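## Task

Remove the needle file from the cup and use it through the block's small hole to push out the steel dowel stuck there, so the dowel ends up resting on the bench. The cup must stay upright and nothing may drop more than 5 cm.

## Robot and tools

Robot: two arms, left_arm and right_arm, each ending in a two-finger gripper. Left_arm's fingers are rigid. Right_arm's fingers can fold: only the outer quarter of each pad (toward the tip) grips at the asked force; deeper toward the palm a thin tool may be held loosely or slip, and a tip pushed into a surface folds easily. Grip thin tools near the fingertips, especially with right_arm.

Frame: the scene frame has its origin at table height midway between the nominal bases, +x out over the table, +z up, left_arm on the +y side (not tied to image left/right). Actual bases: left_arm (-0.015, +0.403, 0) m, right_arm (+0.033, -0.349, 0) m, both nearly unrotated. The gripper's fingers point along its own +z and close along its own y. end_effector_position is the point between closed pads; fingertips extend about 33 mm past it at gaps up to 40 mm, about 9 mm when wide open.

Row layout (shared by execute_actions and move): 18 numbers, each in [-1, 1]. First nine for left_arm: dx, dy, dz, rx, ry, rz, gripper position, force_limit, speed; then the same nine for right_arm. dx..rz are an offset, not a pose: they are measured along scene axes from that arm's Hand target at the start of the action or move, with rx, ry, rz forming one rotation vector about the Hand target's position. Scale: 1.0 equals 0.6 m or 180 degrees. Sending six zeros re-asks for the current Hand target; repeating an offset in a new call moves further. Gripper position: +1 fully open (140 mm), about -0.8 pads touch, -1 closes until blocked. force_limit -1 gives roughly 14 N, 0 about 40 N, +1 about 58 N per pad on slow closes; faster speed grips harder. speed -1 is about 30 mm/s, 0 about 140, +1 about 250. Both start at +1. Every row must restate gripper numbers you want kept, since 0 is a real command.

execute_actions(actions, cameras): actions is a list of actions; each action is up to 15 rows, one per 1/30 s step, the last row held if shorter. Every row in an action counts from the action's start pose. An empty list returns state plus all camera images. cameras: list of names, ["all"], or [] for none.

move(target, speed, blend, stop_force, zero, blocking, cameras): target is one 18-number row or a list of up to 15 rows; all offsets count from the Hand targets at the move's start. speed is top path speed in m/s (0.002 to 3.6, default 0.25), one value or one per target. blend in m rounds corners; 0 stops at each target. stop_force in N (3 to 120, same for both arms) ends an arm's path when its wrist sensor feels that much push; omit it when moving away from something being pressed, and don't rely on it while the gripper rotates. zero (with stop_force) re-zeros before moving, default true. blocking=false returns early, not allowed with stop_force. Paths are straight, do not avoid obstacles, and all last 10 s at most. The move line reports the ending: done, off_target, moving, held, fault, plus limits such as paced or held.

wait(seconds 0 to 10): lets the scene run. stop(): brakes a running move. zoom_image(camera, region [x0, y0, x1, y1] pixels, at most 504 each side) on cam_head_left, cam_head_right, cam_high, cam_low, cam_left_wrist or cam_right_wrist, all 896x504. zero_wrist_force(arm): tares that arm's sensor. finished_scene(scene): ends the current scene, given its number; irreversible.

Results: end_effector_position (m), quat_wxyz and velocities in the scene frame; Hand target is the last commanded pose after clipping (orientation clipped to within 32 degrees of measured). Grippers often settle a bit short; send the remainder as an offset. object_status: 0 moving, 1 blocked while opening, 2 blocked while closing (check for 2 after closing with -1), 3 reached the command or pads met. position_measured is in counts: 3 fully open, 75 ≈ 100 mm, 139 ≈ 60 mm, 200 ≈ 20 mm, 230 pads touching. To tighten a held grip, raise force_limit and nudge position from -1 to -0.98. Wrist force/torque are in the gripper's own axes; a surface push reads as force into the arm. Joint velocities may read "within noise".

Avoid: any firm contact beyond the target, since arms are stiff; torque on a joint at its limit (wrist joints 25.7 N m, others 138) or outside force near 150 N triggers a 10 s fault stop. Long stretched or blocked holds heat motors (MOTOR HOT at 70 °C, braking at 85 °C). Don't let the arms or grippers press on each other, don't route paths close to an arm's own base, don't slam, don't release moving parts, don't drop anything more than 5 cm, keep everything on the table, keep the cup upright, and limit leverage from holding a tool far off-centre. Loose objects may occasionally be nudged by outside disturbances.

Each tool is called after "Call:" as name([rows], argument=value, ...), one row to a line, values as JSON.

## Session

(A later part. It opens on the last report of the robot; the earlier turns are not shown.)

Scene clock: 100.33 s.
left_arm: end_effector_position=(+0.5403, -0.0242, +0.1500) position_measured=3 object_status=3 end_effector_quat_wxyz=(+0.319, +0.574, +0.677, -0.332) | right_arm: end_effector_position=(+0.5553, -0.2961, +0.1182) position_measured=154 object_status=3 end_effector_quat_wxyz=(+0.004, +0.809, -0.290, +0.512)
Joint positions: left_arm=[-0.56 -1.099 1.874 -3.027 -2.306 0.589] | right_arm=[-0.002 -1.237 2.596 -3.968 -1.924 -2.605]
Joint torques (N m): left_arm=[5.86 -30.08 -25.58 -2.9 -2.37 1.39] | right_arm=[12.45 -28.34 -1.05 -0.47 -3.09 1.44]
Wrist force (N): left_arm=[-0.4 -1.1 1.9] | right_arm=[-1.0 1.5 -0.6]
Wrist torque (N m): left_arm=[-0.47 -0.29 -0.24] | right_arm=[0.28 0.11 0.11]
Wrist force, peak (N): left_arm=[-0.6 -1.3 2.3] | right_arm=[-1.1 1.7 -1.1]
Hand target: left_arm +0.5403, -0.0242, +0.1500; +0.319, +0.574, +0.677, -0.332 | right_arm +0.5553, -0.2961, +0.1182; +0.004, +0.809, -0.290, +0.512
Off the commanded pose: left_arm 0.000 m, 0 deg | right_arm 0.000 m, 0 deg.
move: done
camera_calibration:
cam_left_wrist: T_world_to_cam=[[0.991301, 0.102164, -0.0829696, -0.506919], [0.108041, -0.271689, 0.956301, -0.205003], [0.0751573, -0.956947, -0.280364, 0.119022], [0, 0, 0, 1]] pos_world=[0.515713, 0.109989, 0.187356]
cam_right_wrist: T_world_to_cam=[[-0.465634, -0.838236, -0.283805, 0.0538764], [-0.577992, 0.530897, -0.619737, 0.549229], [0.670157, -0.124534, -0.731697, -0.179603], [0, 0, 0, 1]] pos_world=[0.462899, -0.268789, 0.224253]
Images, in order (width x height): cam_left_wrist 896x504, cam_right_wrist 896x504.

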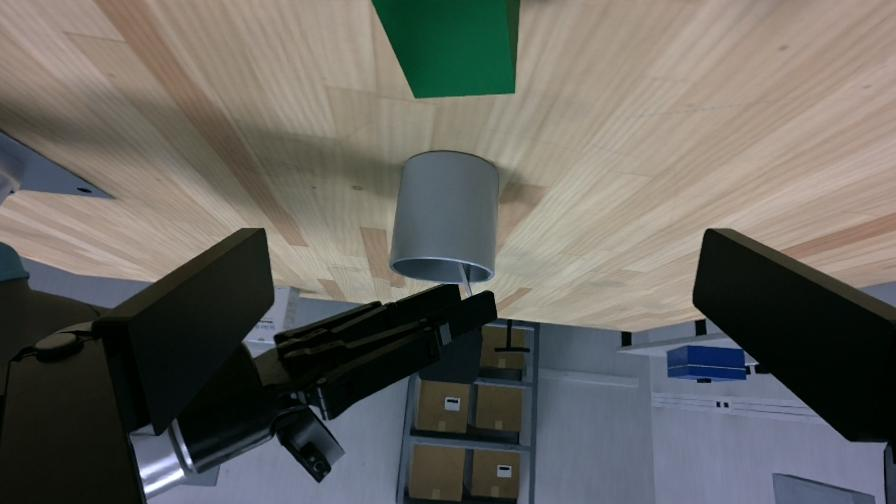

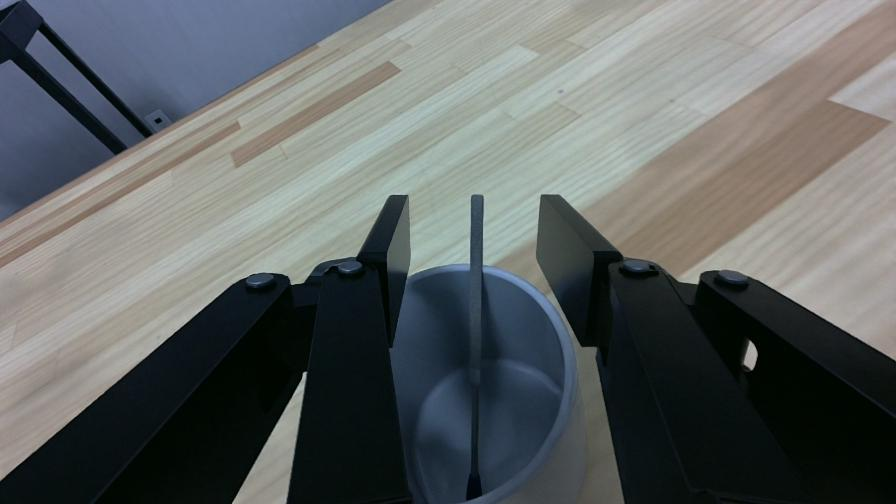

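Call:
move(target=[0,0,0,0,0,0,1,1,1,0,0,0,0,0,0,-1,1,-1], speed=0.04)

Call:
wait(seconds=0.7, cameras=["cam_left_wrist","cam_right_wrist"])

Call:
zoom_image(camera="cam_right_wrist", region=[370, 130, 570, 290])

Call:
zoom_image(camera="cam_left_wrist", region=[310, 240, 510, 400])

Scene clock: 105.37 s.
left_arm: end_effector_position=(+0.5403, -0.0242, +0.1500) position_measured=3 object_status=3 end_effector_quat_wxyz=(+0.319, +0.574, +0.677, -0.332) | right_arm: end_effector_position=(+0.5553, -0.2961, +0.1182) position_measured=228 object_status=0 end_effector_quat_wxyz=(+0.004, +0.809, -0.290, +0.512)
Joint positions: left_arm=[-0.56 -1.099 1.874 -3.027 -2.306 0.589] | right_arm=[-0.002 -1.237 2.596 -3.968 -1.924 -2.605]
Joint torques (N m): left_arm=[7.51 -29.73 -29.49 -2.81 -2.17 1.15] | right_arm=[11.95 -28.94 -1 -0.66 -2.81 1.57]
Wrist force (N): left_arm=[-0.3 -1.0 2.0] | right_arm=[-1.2 1.3 -1.6]
Wrist torque (N m): left_arm=[-0.46 -0.30 -0.24] | right_arm=[0.29 0.12 0.11]
Wrist force, peak (N): left_arm=[-0.4 -1.2 2.4] | right_arm=[-1.2 1.3 -1.6]
Hand target: left_arm +0.5403, -0.0242, +0.1500; +0.319, +0.574, +0.677, -0.332 | right_arm +0.5553, -0.2961, +0.1182; +0.004, +0.809, -0.290, +0.512
Off the commanded pose: left_arm 0.000 m, 0 deg | right_arm 0.000 m, 0 deg.
move: done

Scene clock: 106.07 s.
left_arm: end_effector_position=(+0.5403, -0.0242, +0.1500) position_measured=3 object_status=3 end_effector_quat_wxyz=(+0.319, +0.574, +0.677, -0.332) | right_arm: end_effector_position=(+0.5553, -0.2961, +0.1182) position_measured=228 object_status=2 end_effector_quat_wxyz=(+0.004, +0.809, -0.290, +0.512)
Joint positions: left_arm=[-0.56 -1.099 1.874 -3.027 -2.306 0.589] | right_arm=[-0.002 -1.237 2.596 -3.968 -1.924 -2.605]
Joint torques (N m): left_arm=[6.34 -29.53 -31.05 -2.84 -2.12 1.41] | right_arm=[11.88 -28.84 -1.36 -0.78 -2.66 1.43]
Wrist force (N): left_arm=[-0.5 -1.3 2.2] | right_arm=[-1.2 1.3 -1.6]
Wrist torque (N m): left_arm=[-0.50 -0.27 -0.24] | right_arm=[0.30 0.12 0.11]
Wrist force, peak (N): left_arm=[-0.4 -1.2 2.4] | right_arm=[-1.3 1.4 -1.7]
Hand target: left_arm +0.5403, -0.0242, +0.1500; +0.319, +0.574, +0.677, -0.332 | right_arm +0.5553, -0.2961, +0.1182; +0.004, +0.809, -0.290, +0.512
Tool commands: left_gripper/position=+1.0 left_gripper/force_limit=+1.0 left_gripper/speed=+1.0 right_gripper/position=-1.0 right_gripper/force_limit=+1.0 right_gripper/speed=-1.0
Off the commanded pose: left_arm 0.000 m, 0 deg | right_arm 0.000 m, 0 deg.
wait: 0.70 s; at rest by 0.17 s
camera_calibration:
cam_left_wrist: T_world_to_cam=[[0.991301, 0.102164, -0.0829696, -0.506919], [0.108041, -0.271689, 0.956301, -0.205003], [0.0751573, -0.956947, -0.280364, 0.119022], [0, 0, 0, 1]] pos_world=[0.515713, 0.109989, 0.187356]
cam_right_wrist: T_world_to_cam=[[-0.465634, -0.838236, -0.283805, 0.0538764], [-0.577992, 0.530897, -0.619737, 0.549229], [0.670157, -0.124534, -0.731697, -0.179603], [0, 0, 0, 1]] pos_world=[0.462899, -0.268789, 0.224253]
Images, in order (width x height): cam_left_wrist 896x504, cam_right_wrist 896x504.

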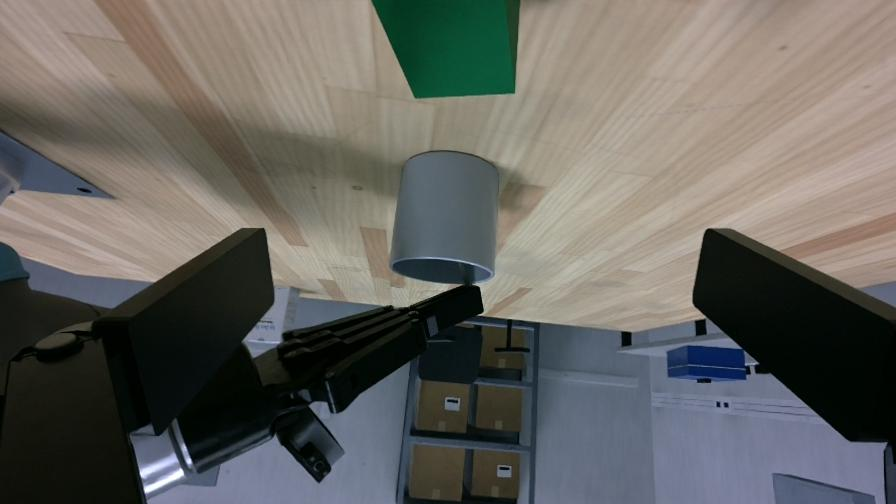

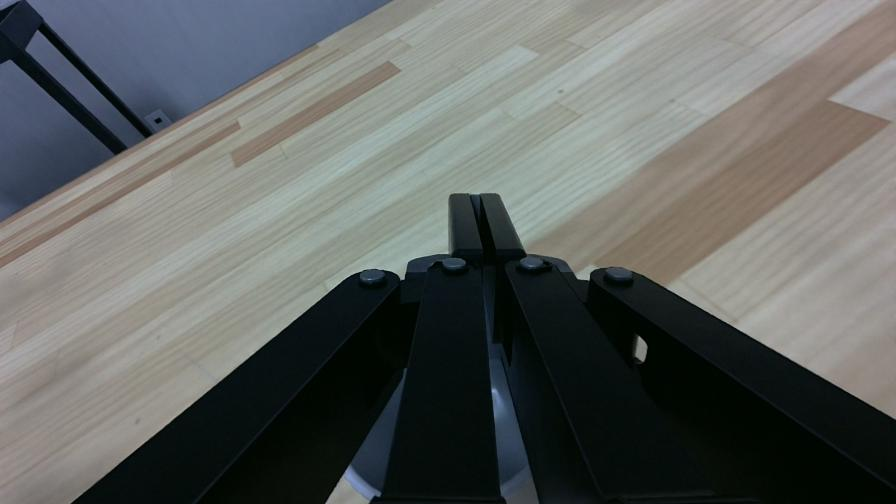

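Scaled by 2.520 from the camera's 896x504 image, which has a finer 1280x720 frame.

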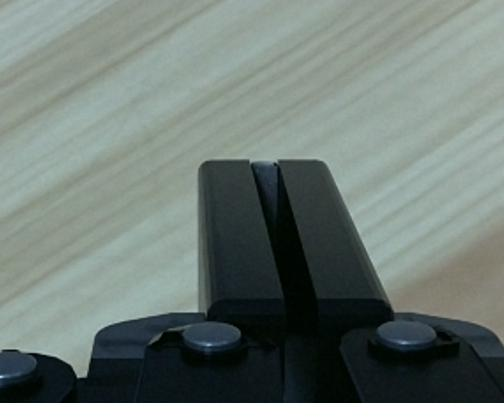

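Scaled by 2.520 from the camera's 896x504 image, which has a finer 1280x720 frame.

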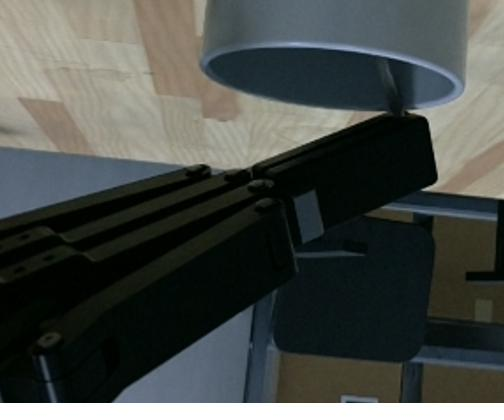

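Call:
move([
  [0,0,0,0,0,0,1,1,1,0.0126,-0.0162,0.0264,0,0,0,-1,1,-1],
  [0,0,0,0,0,0,1,1,1,0.088,-0.1134,0.185,0,0,0,-1,1,-1],
], speed=[0.05,0.12], blend=[0.005,0], cameras=["cam_left_wrist","cam_right_wrist","cam_low"])

Call:
zoom_image(camera="cam_left_wrist", region=[380, 240, 560, 420])

Scene clock: 110.70 s.
left_arm: end_effector_position=(+0.5403, -0.0242, +0.1500) position_measured=3 object_status=3 end_effector_quat_wxyz=(+0.319, +0.574, +0.677, -0.332) | right_arm: end_effector_position=(+0.6081, -0.3642, +0.2292) position_measured=228 object_status=2 end_effector_quat_wxyz=(+0.004, +0.809, -0.290, +0.512)
Joint positions: left_arm=[-0.56 -1.099 1.874 -3.027 -2.306 0.589] | right_arm=[-0.229 -1.581 2.442 -3.499 -1.726 -2.721]
Joint torques (N m): left_arm=[7.83 -29.29 -30.17 -2.95 -2.19 1.4] | right_arm=[11.02 -16.74 -16.68 -3.33 -2.9 2.45]
Wrist force (N): left_arm=[-0.6 -1.1 2.0] | right_arm=[-1.0 1.8 -0.6]
Wrist torque (N m): left_arm=[-0.46 -0.26 -0.24] | right_arm=[0.40 0.13 0.07]
Wrist force, peak (N): left_arm=[-0.6 -1.3 2.4] | right_arm=[-2.3 1.5 -0.6]
Hand target: left_arm +0.5403, -0.0242, +0.1500; +0.319, +0.574, +0.677, -0.332 | right_arm +0.6081, -0.3642, +0.2292; +0.004, +0.809, -0.290, +0.512
Off the commanded pose: left_arm 0.000 m, 0 deg | right_arm 0.000 m, 0 deg.
move: done
camera_calibration:
cam_left_wrist: T_world_to_cam=[[0.991301, 0.102164, -0.0829696, -0.506919], [0.108041, -0.271689, 0.956301, -0.205003], [0.0751573, -0.956947, -0.280364, 0.119022], [0, 0, 0, 1]] pos_world=[0.515713, 0.109989, 0.187356]
cam_right_wrist: T_world_to_cam=[[-0.46565, -0.838226, -0.283809, 0.052894], [-0.577868, 0.53089, -0.619859, 0.684666], [0.670253, -0.124633, -0.731593, -0.142368], [0, 0, 0, 1]] pos_world=[0.515699, -0.336889, 0.335252]
Images, in order (width x height): cam_low 896x504, cam_left_wrist 896x504, cam_right_wrist 896x504.

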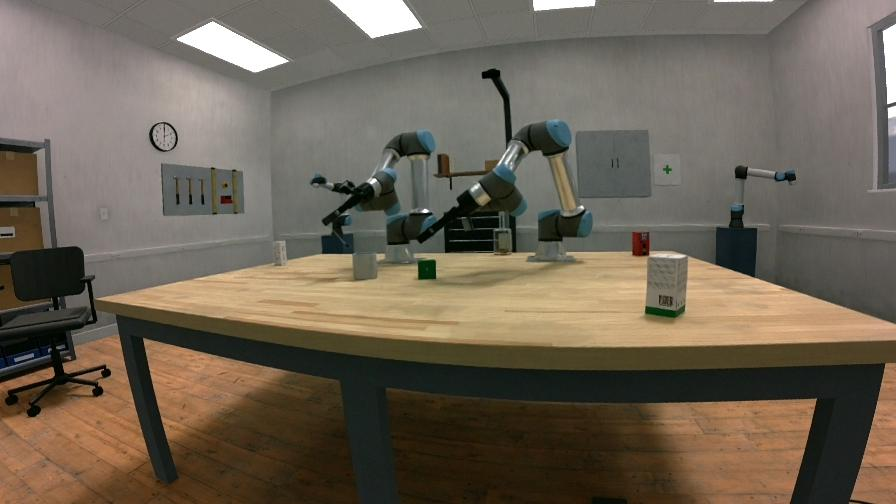

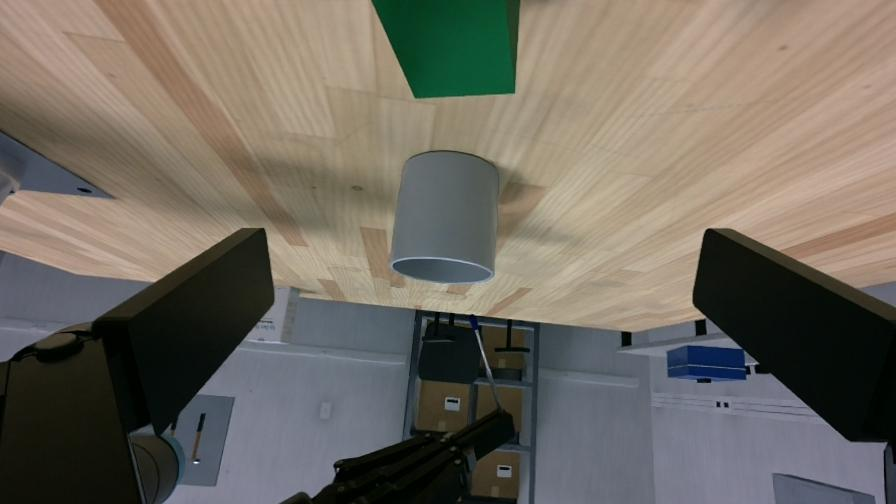

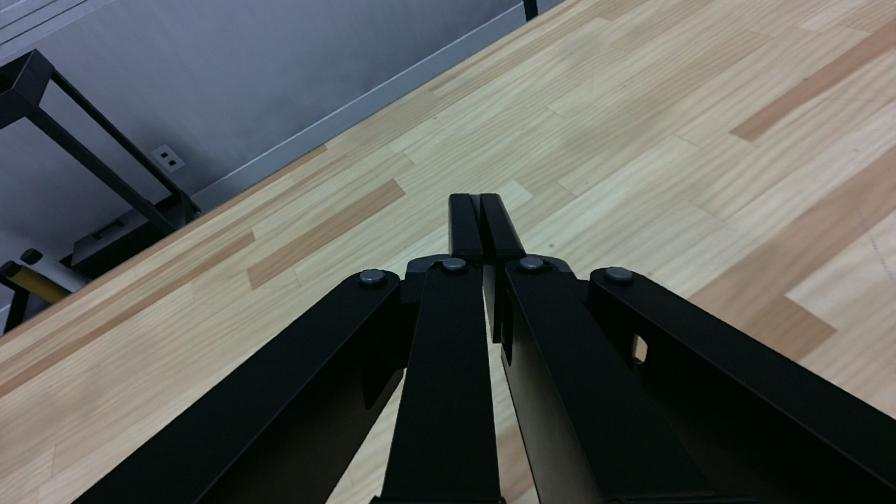

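Scaled by 2.800 from the camera's 896x504 image, which has a finer 1280x720 frame.

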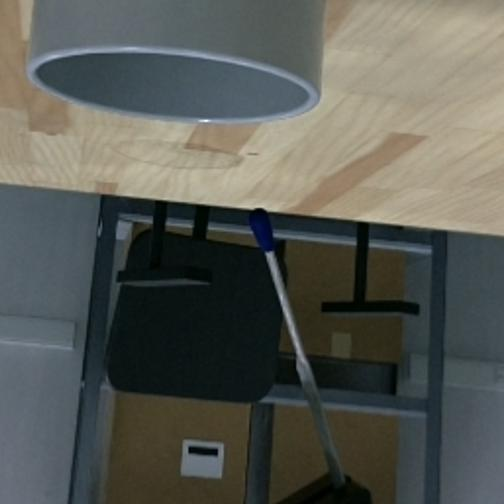

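Call:
move(target=[0.0078,0.141,0.2108,-0.1877,-0.0626,0.0518,-0.2,1,0,-0.0842,0.4853,0.2145,-0.0936,-0.1972,0.2907,-1,1,-1], speed=0.25, cameras=["cam_left_wrist","cam_right_wrist","cam_head_left"])

Call:
zoom_image(camera="cam_left_wrist", region=[400, 90, 550, 240])

Call:
zoom_image(camera="cam_left_wrist", region=[400, 220, 550, 370])

Scene clock: 136.63 s.
left_arm: end_effector_position=(+0.5451, +0.0604, +0.2765) position_measured=154 object_status=3 end_effector_quat_wxyz=(+0.561, +0.431, +0.561, -0.430) | right_arm: end_effector_position=(+0.5576, -0.0730, +0.3579) position_measured=228 object_status=2 end_effector_quat_wxyz=(-0.190, +0.655, +0.176, +0.710)
Joint positions: left_arm=[-0.38 -0.943 1.941 -4.138 -2.512 0.001] | right_arm=[-0.103 -1.392 2.476 -4.321 -1 -3.091]
Joint torques (N m): left_arm=[-6.51 -44.91 -1.07 -2.54 -0.92 -0.86] | right_arm=[-12.32 -26.53 -9.09 0.57 -0.42 2.25]
Wrist force (N): left_arm=[-0.9 -1.4 1.7] | right_arm=[-1.3 0.7 -1.7]
Wrist torque (N m): left_arm=[-0.70 -0.39 -0.37] | right_arm=[0.22 0.19 0.03]
Wrist force, peak (N): left_arm=[-0.5 -0.9 3.2] | right_arm=[-1.9 1.5 -2.2]
Hand target: left_arm +0.5450, +0.0604, +0.2765; +0.561, +0.431, +0.561, -0.430 | right_arm +0.5576, -0.0730, +0.3579; -0.190, +0.655, +0.176, +0.710
Off the commanded pose: left_arm 0.000 m, 0 deg | right_arm 0.000 m, 0 deg.
move: done
camera_calibration:
cam_left_wrist: T_world_to_cam=[[0.969327, 0.245543, 0.0106788, -0.53245], [-0.0891828, 0.310913, 0.946245, -0.228334], [0.229024, -0.918173, 0.323274, -0.0179469], [0, 0, 0, 1]] pos_world=[0.499865, 0.185253, 0.227547]
cam_right_wrist: T_world_to_cam=[[0.503837, -0.863729, 0.0109939, -0.337839], [-0.225162, -0.143609, -0.96368, 0.457721], [0.833937, 0.483062, -0.266834, -0.191288], [0, 0, 0, 1]] pos_world=[0.432799, -0.133665, 0.393768]
Images, in order (width x height): cam_head_left 896x504, cam_left_wrist 896x504, cam_right_wrist 896x504.

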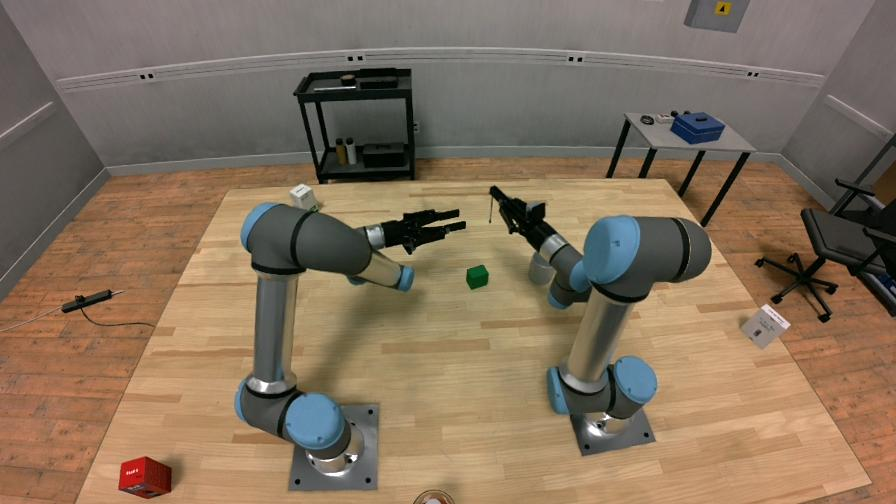

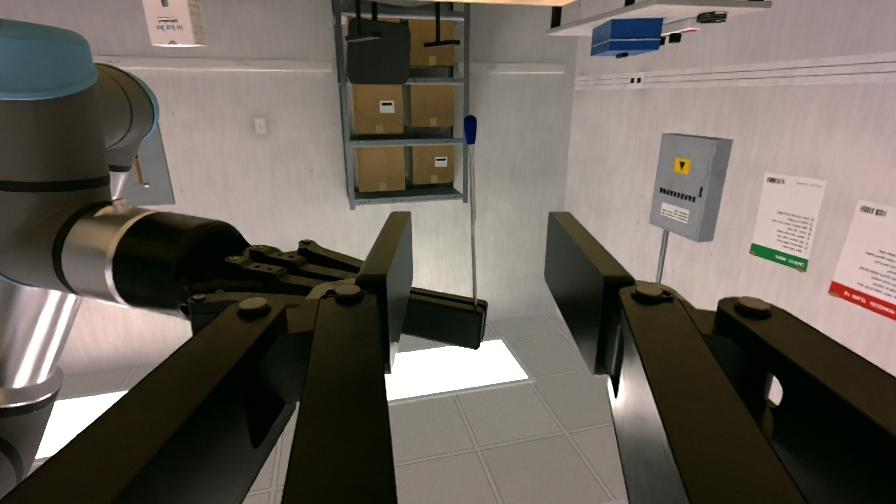

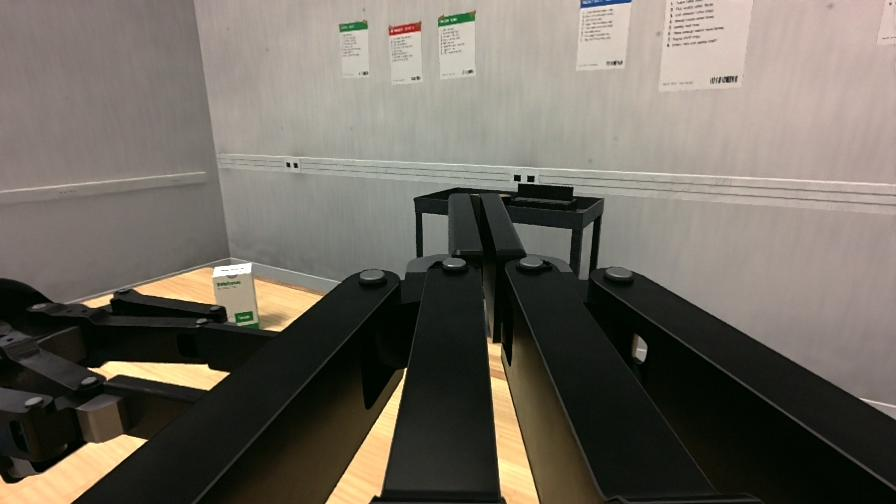

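Scaled by 3.360 from the camera's 896x504 image, which has a finer 1280x720 frame.

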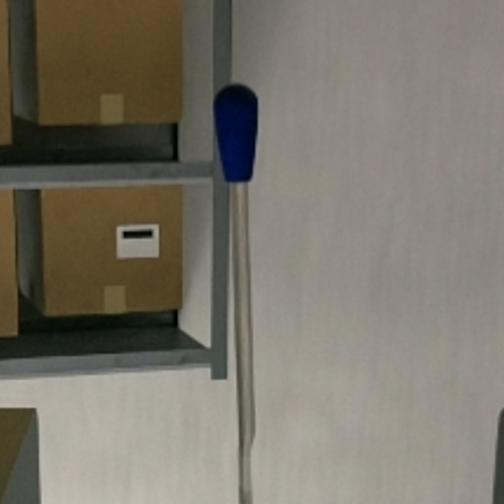

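Scaled by 3.360 from the camera's 896x504 image, which has a finer 1280x720 frame.

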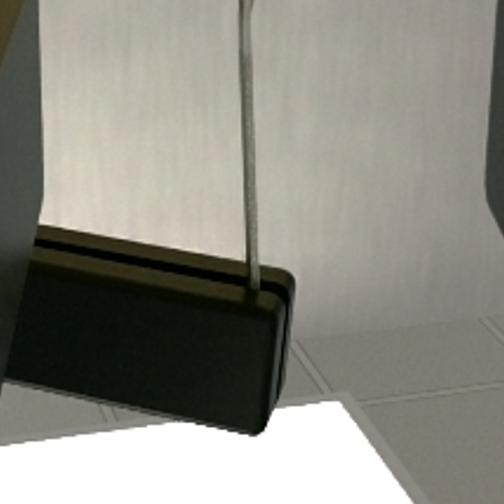

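Call:
move(target=[0.0297, -0.0957, 0, -0.0035, 0.0129, 0, -0.2, -0.1, -1, 0, 0, 0, 0, 0, 0, -1, 1, -1], speed=0.15, cameras=["cam_left_wrist", "cam_head_left"])

Scene clock: 154.73 s.
left_arm: end_effector_position=(+0.5628, +0.0030, +0.2765) position_measured=154 object_status=3 end_effector_quat_wxyz=(+0.552, +0.419, +0.570, -0.442) | right_arm: end_effector_position=(+0.5576, -0.0730, +0.3579) position_measured=228 object_status=2 end_effector_quat_wxyz=(-0.190, +0.655, +0.176, +0.710)
Joint positions: left_arm=[-0.475 -0.906 1.86 -4.095 -2.417 -0.041] | right_arm=[-0.103 -1.392 2.476 -4.321 -1 -3.091]
Joint torques (N m): left_arm=[-1.5 -47.15 -3.28 -3.51 -0.93 1.7] | right_arm=[-12.79 -27.39 -5.63 -0.08 2.36 2.11]
Wrist force (N): left_arm=[-0.7 -1.6 1.8] | right_arm=[-1.7 0.8 -1.8]
Wrist torque (N m): left_arm=[-0.77 -0.47 -0.24] | right_arm=[0.23 0.28 0.01]
Wrist force, peak (N): left_arm=[-0.8 -1.4 3.8] | right_arm=[-1.8 0.9 -2.2]
Hand target: left_arm +0.5628, +0.0030, +0.2765; +0.552, +0.419, +0.570, -0.442 | right_arm +0.5576, -0.0730, +0.3579; -0.190, +0.655, +0.176, +0.710
Off the commanded pose: left_arm 0.000 m, 0 deg | right_arm 0.000 m, 0 deg.
move: done
camera_calibration:
cam_left_wrist: T_world_to_cam=[[0.968973, 0.245173, -0.0313429, -0.523705], [-0.0507289, 0.321376, 0.945592, -0.230464], [0.241906, -0.914663, 0.323842, -0.0821744], [0, 0, 0, 1]] pos_world=[0.515643, 0.127302, 0.228122]
Images, in order (width x height): cam_head_left 896x504, cam_left_wrist 896x504.

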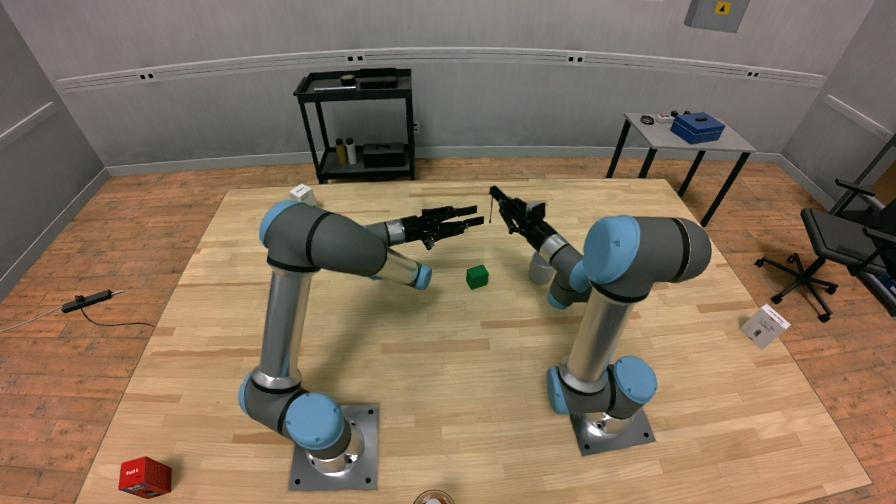

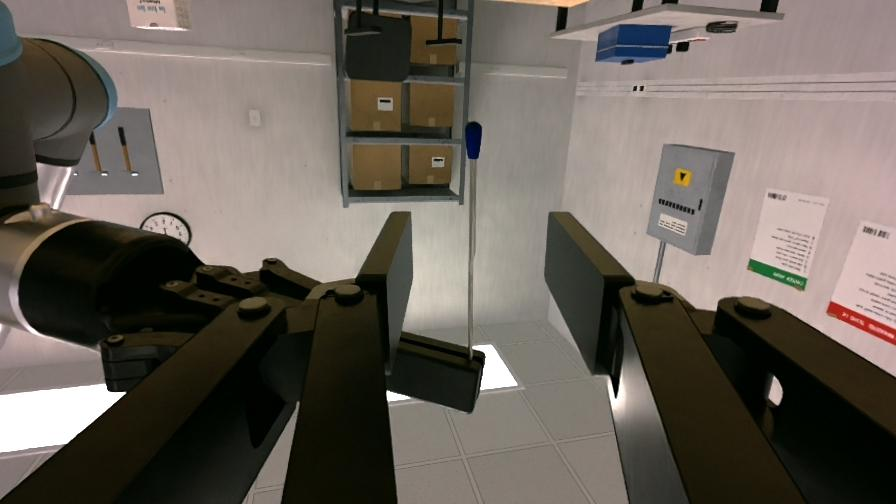

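Call:
move(target=[0.0259, -0.0966, 0, 0, 0, 0, -0.2, -0.1, -1, 0, 0, 0, 0, 0, 0, -1, 1, -1], speed=0.15, cameras=["cam_left_wrist"])

Scene clock: 159.87 s.
left_arm: end_effector_position=(+0.5784, -0.0549, +0.2765) position_measured=154 object_status=3 end_effector_quat_wxyz=(+0.552, +0.419, +0.570, -0.442) | right_arm: end_effector_position=(+0.5576, -0.0730, +0.3579) position_measured=228 object_status=2 end_effector_quat_wxyz=(-0.190, +0.655, +0.176, +0.710)
Joint positions: left_arm=[-0.561 -0.862 1.766 -4.045 -2.332 -0.041] | right_arm=[-0.103 -1.392 2.476 -4.321 -1 -3.091]
Joint torques (N m): left_arm=[-3.4 -47.16 -5.09 -3.58 -0.56 -1.43] | right_arm=[-11.38 -26.71 -6.16 0.89 1.82 1.61]
Wrist force (N): left_arm=[-1.2 -1.2 1.7] | right_arm=[-1.5 1.0 -1.7]
Wrist torque (N m): left_arm=[-0.70 -0.38 -0.24] | right_arm=[0.28 0.24 0.03]
Wrist force, peak (N): left_arm=[-1.1 -1.6 3.6] | right_arm=[-1.8 1.1 -2.0]
Hand target: left_arm +0.5783, -0.0550, +0.2765; +0.552, +0.419, +0.570, -0.442 | right_arm +0.5576, -0.0730, +0.3579; -0.190, +0.655, +0.176, +0.710
Off the commanded pose: left_arm 0.000 m, 0 deg | right_arm 0.000 m, 0 deg.
move: done
camera_calibration:
cam_left_wrist: T_world_to_cam=[[0.968978, 0.245141, -0.0314344, -0.524484], [-0.0506352, 0.3214, 0.945589, -0.211089], [0.241906, -0.914663, 0.323842, -0.138974], [0, 0, 0, 1]] pos_world=[0.531143, 0.0693021, 0.228123]
Images, in order (width x height): cam_left_wrist 896x504.

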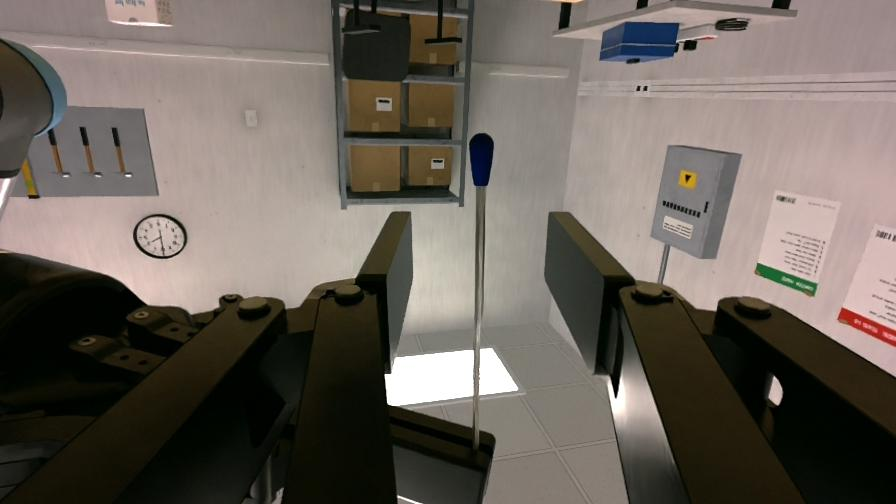

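Call:
move(target=[-0.0018, -0.0005, 0, 0, 0, 0, -0.2, -0.1, -1, 0, 0, 0, 0, 0, 0, -1, 1, -1], speed=0.1)

Call:
execute_actions([
  [[0, 0, 0, 0, 0, 0, -1, -0.1, -1, 0, 0, 0, 0, 0, 0, -1, 1, -1]],
])

Call:
wait(seconds=0.6, cameras=["cam_left_wrist", "cam_right_wrist"])

Scene clock: 163.87 s.
left_arm: end_effector_position=(+0.5773, -0.0553, +0.2765) position_measured=154 object_status=3 end_effector_quat_wxyz=(+0.552, +0.419, +0.570, -0.442) | right_arm: end_effector_position=(+0.5576, -0.0730, +0.3579) position_measured=228 object_status=2 end_effector_quat_wxyz=(-0.190, +0.655, +0.176, +0.710)
Joint positions: left_arm=[-0.563 -0.864 1.769 -4.046 -2.33 -0.041] | right_arm=[-0.103 -1.392 2.476 -4.321 -1 -3.091]
Joint torques (N m): left_arm=[-4.88 -46.77 -6.02 -3.35 1.35 -0.37] | right_arm=[-12.18 -26.69 -5.29 0.99 1.54 1.42]
Wrist force (N): left_arm=[-1.0 -1.4 1.6] | right_arm=[-1.5 0.7 -1.8]
Wrist torque (N m): left_arm=[-0.73 -0.43 -0.24] | right_arm=[0.22 0.24 0.03]
Wrist force, peak (N): left_arm=[-1.3 -1.7 1.7] | right_arm=[-1.7 1.0 -2.1]
Hand target: left_arm +0.5773, -0.0553, +0.2765; +0.552, +0.419, +0.570, -0.442 | right_arm +0.5576, -0.0730, +0.3579; -0.190, +0.655, +0.176, +0.710
Off the commanded pose: left_arm 0.000 m, 0 deg | right_arm 0.000 m, 0 deg.
move: done

Scene clock: 165.67 s.
left_arm: end_effector_position=(+0.5773, -0.0553, +0.2765) position_measured=227 object_status=0 end_effector_quat_wxyz=(+0.552, +0.419, +0.570, -0.442) | right_arm: end_effector_position=(+0.5576, -0.0730, +0.3579) position_measured=228 object_status=2 end_effector_quat_wxyz=(-0.190, +0.655, +0.176, +0.710)
Joint positions: left_arm=[-0.563 -0.864 1.769 -4.046 -2.33 -0.041] | right_arm=[-0.103 -1.392 2.476 -4.321 -1 -3.091]
Joint torques (N m): left_arm=[6.36 -39.39 -25.98 -1.2 -0.97 -0.1] | right_arm=[-11.6 -26.22 -6.15 0.78 1.25 1.14]
Wrist force (N): left_arm=[-1.0 -0.3 1.5] | right_arm=[-1.4 0.6 -2.9]
Wrist torque (N m): left_arm=[-0.70 -0.41 -0.31] | right_arm=[0.21 0.26 0.00]
Wrist force, peak (N): left_arm=[-1.5 -1.4 2.0] | right_arm=[-1.4 0.6 -2.9]
Hand target: left_arm +0.5773, -0.0553, +0.2765; +0.552, +0.419, +0.570, -0.442 | right_arm +0.5576, -0.0730, +0.3579; -0.190, +0.655, +0.176, +0.710
Off the commanded pose: left_arm 0.000 m, 0 deg | right_arm 0.000 m, 0 deg.
Step readings (end_effector_position of left_arm | right_arm):
0: (+0.5773, -0.0553, +0.2765) | (+0.5576, -0.0730, +0.3579)
1: (+0.5773, -0.0553, +0.2765) | (+0.5576, -0.0730, +0.3579)
2: (+0.5773, -0.0553, +0.2765) | (+0.5576, -0.0730, +0.3579)
4: (+0.5773, -0.0553, +0.2765) | (+0.5576, -0.0730, +0.3579)
8: (+0.5773, -0.0553, +0.2765) | (+0.5576, -0.0730, +0.3579)
15: (+0.5773, -0.0553, +0.2765) | (+0.5576, -0.0730, +0.3579)

Scene clock: 166.27 s.
left_arm: end_effector_position=(+0.5773, -0.0553, +0.2765) position_measured=227 object_status=2 end_effector_quat_wxyz=(+0.552, +0.419, +0.570, -0.442) | right_arm: end_effector_position=(+0.5576, -0.0730, +0.3579) position_measured=228 object_status=2 end_effector_quat_wxyz=(-0.190, +0.655, +0.176, +0.710)
Joint positions: left_arm=[-0.563 -0.864 1.769 -4.046 -2.33 -0.041] | right_arm=[-0.103 -1.392 2.476 -4.321 -1 -3.091]
Joint torques (N m): left_arm=[5.33 -37.7 -24.6 -1.33 -1.22 0.1] | right_arm=[-12.61 -26.27 -6.59 1.06 1.21 1.02]
Wrist force (N): left_arm=[-0.8 -0.6 1.3] | right_arm=[-1.4 0.7 -2.8]
Wrist torque (N m): left_arm=[-0.76 -0.46 -0.32] | right_arm=[0.23 0.24 0.00]
Wrist force, peak (N): left_arm=[-1.3 -0.4 1.5] | right_arm=[-1.7 0.9 -2.9]
Hand target: left_arm +0.5773, -0.0553, +0.2765; +0.552, +0.419, +0.570, -0.442 | right_arm +0.5576, -0.0730, +0.3579; -0.190, +0.655, +0.176, +0.710
Tool commands: left_gripper/position=-1.0 left_gripper/force_limit=-0.1 left_gripper/speed=-1.0 right_gripper/position=-1.0 right_gripper/force_limit=+1.0 right_gripper/speed=-1.0
Off the commanded pose: left_arm 0.000 m, 0 deg | right_arm 0.000 m, 0 deg.
wait: 0.60 s; at rest by 0.17 s
camera_calibration:
cam_left_wrist: T_world_to_cam=[[0.968949, 0.245261, -0.0313746, -0.523351], [-0.0507274, 0.321371, 0.945594, -0.210999], [0.242, -0.914641, 0.323834, -0.139032], [0, 0, 0, 1]] pos_world=[0.530043, 0.0690018, 0.228122]
cam_right_wrist: T_world_to_cam=[[0.503837, -0.863729, 0.0109939, -0.337926], [-0.225162, -0.143609, -0.96368, 0.457706], [0.833937, 0.483062, -0.266834, -0.191239], [0, 0, 0, 1]] pos_world=[0.432799, -0.133765, 0.393768]
Images, in order (width x height): cam_left_wrist 896x504, cam_right_wrist 896x504.

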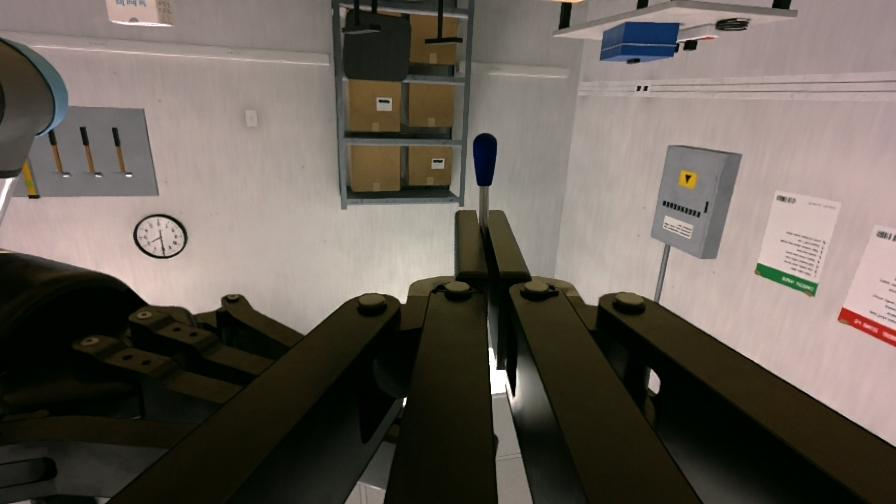

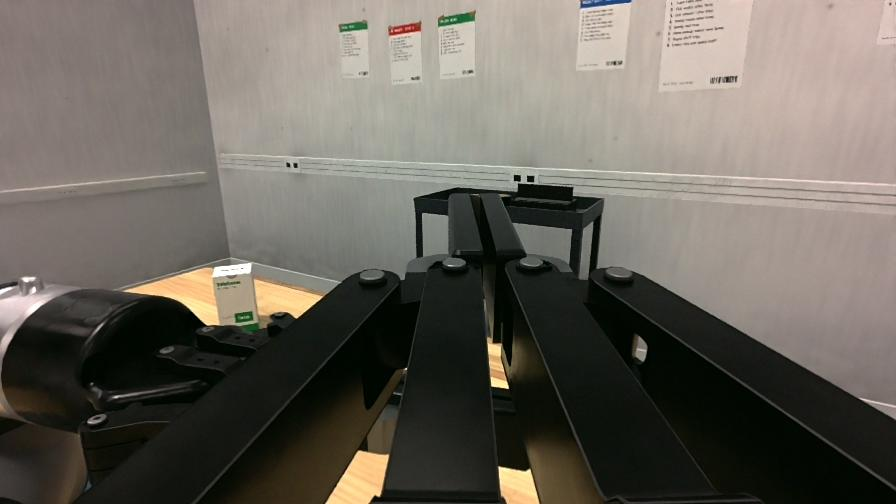

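Call:
execute_actions([
  [[0, 0, 0, 0, 0, 0, -0.98, 1, -1, 0, 0, 0, 0, 0, 0, -1, 1, -1]],
  [[0, 0, 0, 0, 0, 0, -0.98, 1, -1, 0, 0, 0, 0, 0, 0, -0.3, 1, -0.6]],
], cameras=["cam_left_wrist"])

Scene clock: 200.50 s.
left_arm: end_effector_position=(+0.5773, -0.0553, +0.2765) position_measured=230 object_status=3 end_effector_quat_wxyz=(+0.552, +0.419, +0.570, -0.442) | right_arm: end_effector_position=(+0.5576, -0.0730, +0.3579) position_measured=167 object_status=0 end_effector_quat_wxyz=(-0.190, +0.655, +0.176, +0.710)
Joint positions: left_arm=[-0.563 -0.864 1.769 -4.046 -2.33 -0.041] | right_arm=[-0.103 -1.392 2.476 -4.321 -1 -3.091]
Joint torques (N m): left_arm=[5.99 -38.23 -25.89 -1.16 -1.2 0.65] | right_arm=[-10.69 -25.82 -9.39 0.74 0.75 0.63]
Wrist force (N): left_arm=[-1.1 -1.4 1.8] | right_arm=[-1.6 0.7 -1.8]
Wrist torque (N m): left_arm=[-0.74 -0.38 -0.24] | right_arm=[0.23 0.30 0.02]
Wrist force, peak (N): left_arm=[-1.1 -1.2 2.1] | right_arm=[-1.5 1.0 -3.4]
Hand target: left_arm +0.5773, -0.0553, +0.2765; +0.552, +0.419, +0.570, -0.442 | right_arm +0.5576, -0.0730, +0.3579; -0.190, +0.655, +0.176, +0.710
Off the commanded pose: left_arm 0.000 m, 0 deg | right_arm 0.000 m, 0 deg.
Step readings (end_effector_position of left_arm | right_arm):
0: (+0.5773, -0.0553, +0.2765) | (+0.5576, -0.0730, +0.3579)
1: (+0.5773, -0.0553, +0.2765) | (+0.5576, -0.0730, +0.3579)
2: (+0.5773, -0.0553, +0.2765) | (+0.5576, -0.0730, +0.3579)
4: (+0.5773, -0.0553, +0.2765) | (+0.5576, -0.0730, +0.3579)
8: (+0.5773, -0.0553, +0.2765) | (+0.5576, -0.0730, +0.3579)
15: (+0.5773, -0.0553, +0.2765) | (+0.5576, -0.0730, +0.3579)
16: (+0.5773, -0.0553, +0.2765) | (+0.5576, -0.0730, +0.3579)
17: (+0.5773, -0.0553, +0.2765) | (+0.5576, -0.0730, +0.3579)
19: (+0.5773, -0.0553, +0.2765) | (+0.5576, -0.0730, +0.3579)
23: (+0.5773, -0.0553, +0.2765) | (+0.5576, -0.0730, +0.3579)
30: (+0.5773, -0.0553, +0.2765) | (+0.5576, -0.0730, +0.3579)
camera_calibration:
cam_left_wrist: T_world_to_cam=[[0.968949, 0.245261, -0.0313746, -0.523351], [-0.0507274, 0.321371, 0.945594, -0.210999], [0.242, -0.914641, 0.323834, -0.139032], [0, 0, 0, 1]] pos_world=[0.530043, 0.0690018, 0.228122]
Images, in order (width x height): cam_left_wrist 896x504.

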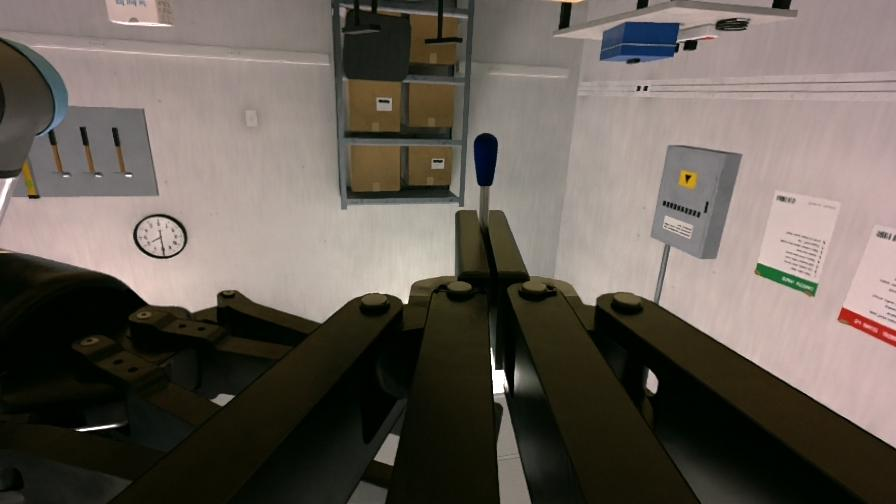

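Call:
execute_actions([
  [[0, 0, 0, 0, 0, 0, -1, 1, -1, 0, 0, 0, 0, 0, 0, -0.3, 1, -0.6]],
])

Call:
wait(seconds=1.0, cameras=["cam_left_wrist", "cam_right_wrist"])

Scene clock: 203.27 s.
left_arm: end_effector_position=(+0.5773, -0.0553, +0.2765) position_measured=230 object_status=3 end_effector_quat_wxyz=(+0.552, +0.419, +0.570, -0.442) | right_arm: end_effector_position=(+0.5576, -0.0730, +0.3579) position_measured=167 object_status=3 end_effector_quat_wxyz=(-0.190, +0.655, +0.176, +0.710)
Joint positions: left_arm=[-0.563 -0.864 1.769 -4.046 -2.33 -0.041] | right_arm=[-0.103 -1.392 2.476 -4.321 -1 -3.091]
Joint torques (N m): left_arm=[6.78 -37.92 -25.69 -1.26 -1.24 1.14] | right_arm=[-10.2 -24.39 -11.62 0.64 0.5 0.03]
Wrist force (N): left_arm=[-1.1 -1.2 1.7] | right_arm=[-1.5 1.0 -1.9]
Wrist torque (N m): left_arm=[-0.68 -0.39 -0.24] | right_arm=[0.28 0.27 0.02]
Wrist force, peak (N): left_arm=[-1.3 -1.5 1.9] | right_arm=[-1.6 0.7 -2.1]
Hand target: left_arm +0.5773, -0.0553, +0.2765; +0.552, +0.419, +0.570, -0.442 | right_arm +0.5576, -0.0730, +0.3579; -0.190, +0.655, +0.176, +0.710
Off the commanded pose: left_arm 0.000 m, 0 deg | right_arm 0.000 m, 0 deg.
Step readings (end_effector_position of left_arm | right_arm):
0: (+0.5773, -0.0553, +0.2765) | (+0.5576, -0.0730, +0.3579)
1: (+0.5773, -0.0553, +0.2765) | (+0.5576, -0.0730, +0.3579)
2: (+0.5773, -0.0553, +0.2765) | (+0.5576, -0.0730, +0.3579)
4: (+0.5773, -0.0553, +0.2765) | (+0.5576, -0.0730, +0.3579)
8: (+0.5773, -0.0553, +0.2765) | (+0.5576, -0.0730, +0.3579)
15: (+0.5773, -0.0553, +0.2765) | (+0.5576, -0.0730, +0.3579)

Scene clock: 204.27 s.
left_arm: end_effector_position=(+0.5773, -0.0553, +0.2765) position_measured=230 object_status=3 end_effector_quat_wxyz=(+0.552, +0.419, +0.570, -0.442) | right_arm: end_effector_position=(+0.5576, -0.0730, +0.3579) position_measured=167 object_status=3 end_effector_quat_wxyz=(-0.190, +0.655, +0.176, +0.710)
Joint positions: left_arm=[-0.563 -0.864 1.769 -4.046 -2.33 -0.041] | right_arm=[-0.103 -1.392 2.476 -4.321 -1 -3.091]
Joint torques (N m): left_arm=[4.35 -37.68 -24.04 -1.07 -0.96 1.08] | right_arm=[-12.22 -23.89 -12.45 0.44 0.28 0.13]
Wrist force (N): left_arm=[-1.2 -1.2 1.7] | right_arm=[-1.4 0.7 -1.9]
Wrist torque (N m): left_arm=[-0.68 -0.37 -0.24] | right_arm=[0.21 0.25 0.02]
Wrist force, peak (N): left_arm=[-1.2 -1.5 1.8] | right_arm=[-1.7 0.8 -2.0]
Hand target: left_arm +0.5773, -0.0553, +0.2765; +0.552, +0.419, +0.570, -0.442 | right_arm +0.5576, -0.0730, +0.3579; -0.190, +0.655, +0.176, +0.710
Tool commands: left_gripper/position=-1.0 left_gripper/force_limit=+1.0 left_gripper/speed=-1.0 right_gripper/position=-0.3 right_gripper/force_limit=+1.0 right_gripper/speed=-0.6
Off the commanded pose: left_arm 0.000 m, 0 deg | right_arm 0.000 m, 0 deg.
wait: 1.00 s; at rest by 0.17 s
camera_calibration:
cam_left_wrist: T_world_to_cam=[[0.968949, 0.245261, -0.0313746, -0.523351], [-0.0507274, 0.321371, 0.945594, -0.210999], [0.242, -0.914641, 0.323834, -0.139032], [0, 0, 0, 1]] pos_world=[0.530043, 0.0690018, 0.228122]
cam_right_wrist: T_world_to_cam=[[0.503837, -0.863729, 0.0109939, -0.337926], [-0.225162, -0.143609, -0.96368, 0.457706], [0.833937, 0.483062, -0.266834, -0.191239], [0, 0, 0, 1]] pos_world=[0.432799, -0.133765, 0.393768]
Images, in order (width x height): cam_left_wrist 896x504, cam_right_wrist 896x504.

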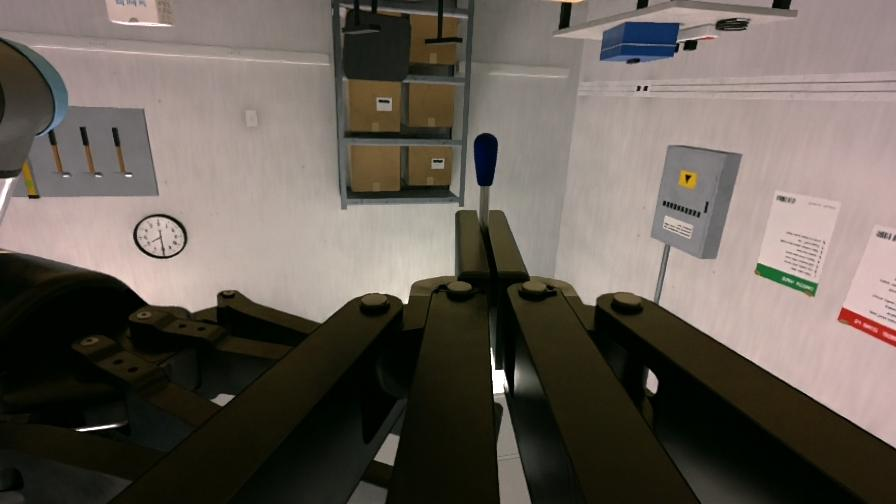

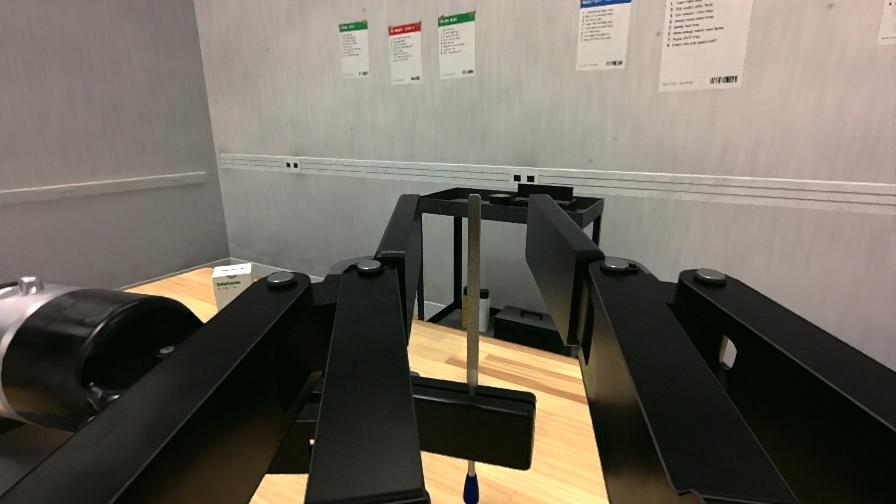

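Call:
move([
  [0, 0, 0, 0, 0, 0, -1, 1, -1, -0.094, -0.0544, -0.0087, 0, 0, 0, -0.3, 1, -0.6],
  [-0.086, 0.322, 0, 0, 0, 0, -1, 1, -1, -0.108, -0.0625, -0.0087, 0, 0, 0, -0.3, 1, -0.6],
], speed=0.25, cameras=["cam_left_wrist", "cam_right_wrist", "cam_head_left"])

Scene clock: 207.60 s.
left_arm: end_effector_position=(+0.5257, +0.1379, +0.2765) position_measured=230 object_status=3 end_effector_quat_wxyz=(+0.552, +0.419, +0.570, -0.442) | right_arm: end_effector_position=(+0.4927, -0.1105, +0.3527) position_measured=167 object_status=3 end_effector_quat_wxyz=(-0.190, +0.655, +0.176, +0.710)
Joint positions: left_arm=[-0.228 -0.971 2.002 -4.171 -2.664 -0.041] | right_arm=[-0.336 -1.542 2.695 -4.409 -0.768 -3.06]
Joint torques (N m): left_arm=[6.93 -28.04 -26.01 0.41 -1.15 -0.34] | right_arm=[12.05 -3.04 -20.14 -1.28 -2.81 0.65]
Wrist force (N): left_arm=[-0.7 -1.6 1.8] | right_arm=[-1.0 0.9 -1.9]
Wrist torque (N m): left_arm=[-0.71 -0.42 -0.29] | right_arm=[0.24 0.13 -0.03]
Wrist force, peak (N): left_arm=[-0.8 -1.3 5.0] | right_arm=[-1.3 0.8 -3.9]
Hand target: left_arm +0.5257, +0.1379, +0.2765; +0.552, +0.419, +0.570, -0.442 | right_arm +0.4928, -0.1105, +0.3527; -0.190, +0.655, +0.176, +0.710
Off the commanded pose: left_arm 0.000 m, 0 deg | right_arm 0.000 m, 0 deg.
move: done
camera_calibration:
cam_left_wrist: T_world_to_cam=[[0.968938, 0.245315, -0.0312911, -0.520741], [-0.050829, 0.321377, 0.945586, -0.275624], [0.242023, -0.914624, 0.323863, 0.05005], [0, 0, 0, 1]] pos_world=[0.478443, 0.262102, 0.228122]
cam_right_wrist: T_world_to_cam=[[0.503734, -0.863788, 0.0110802, -0.337616], [-0.225049, -0.143603, -0.963707, 0.432689], [0.834029, 0.482958, -0.266732, -0.120565], [0, 0, 0, 1]] pos_world=[0.367999, -0.171265, 0.388568]
Images, in order (width x height): cam_head_left 896x504, cam_left_wrist 896x504, cam_right_wrist 896x504.

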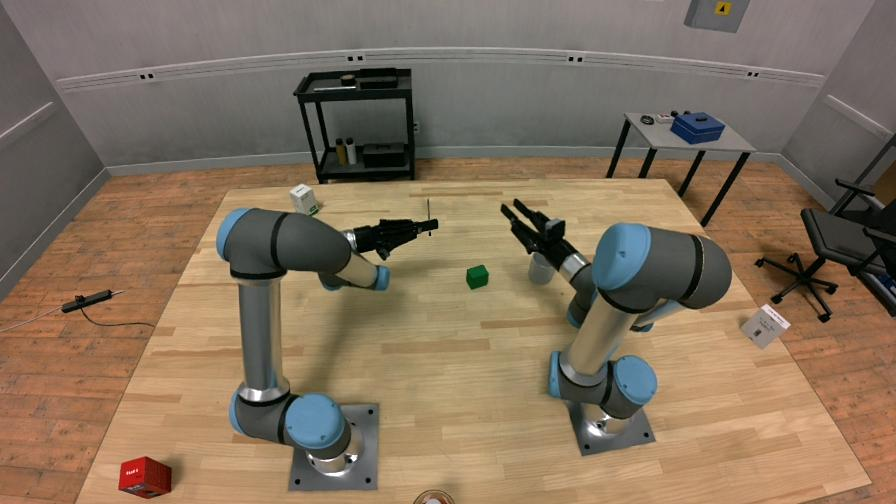

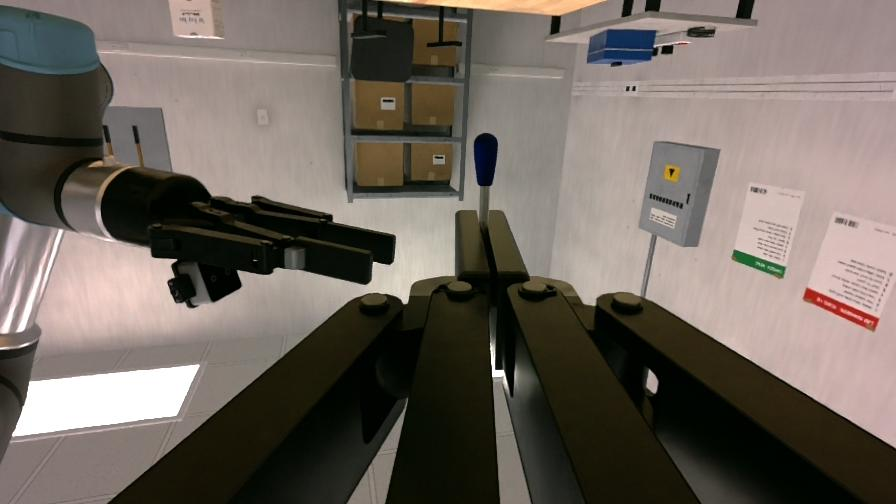

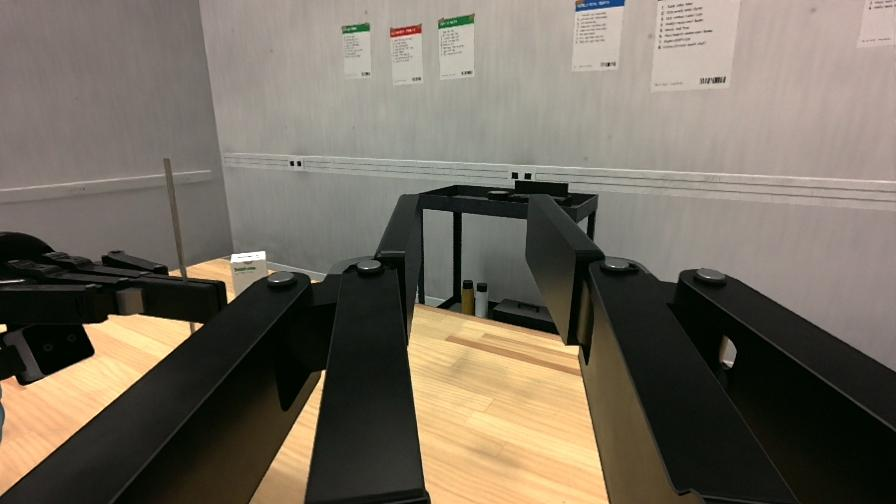

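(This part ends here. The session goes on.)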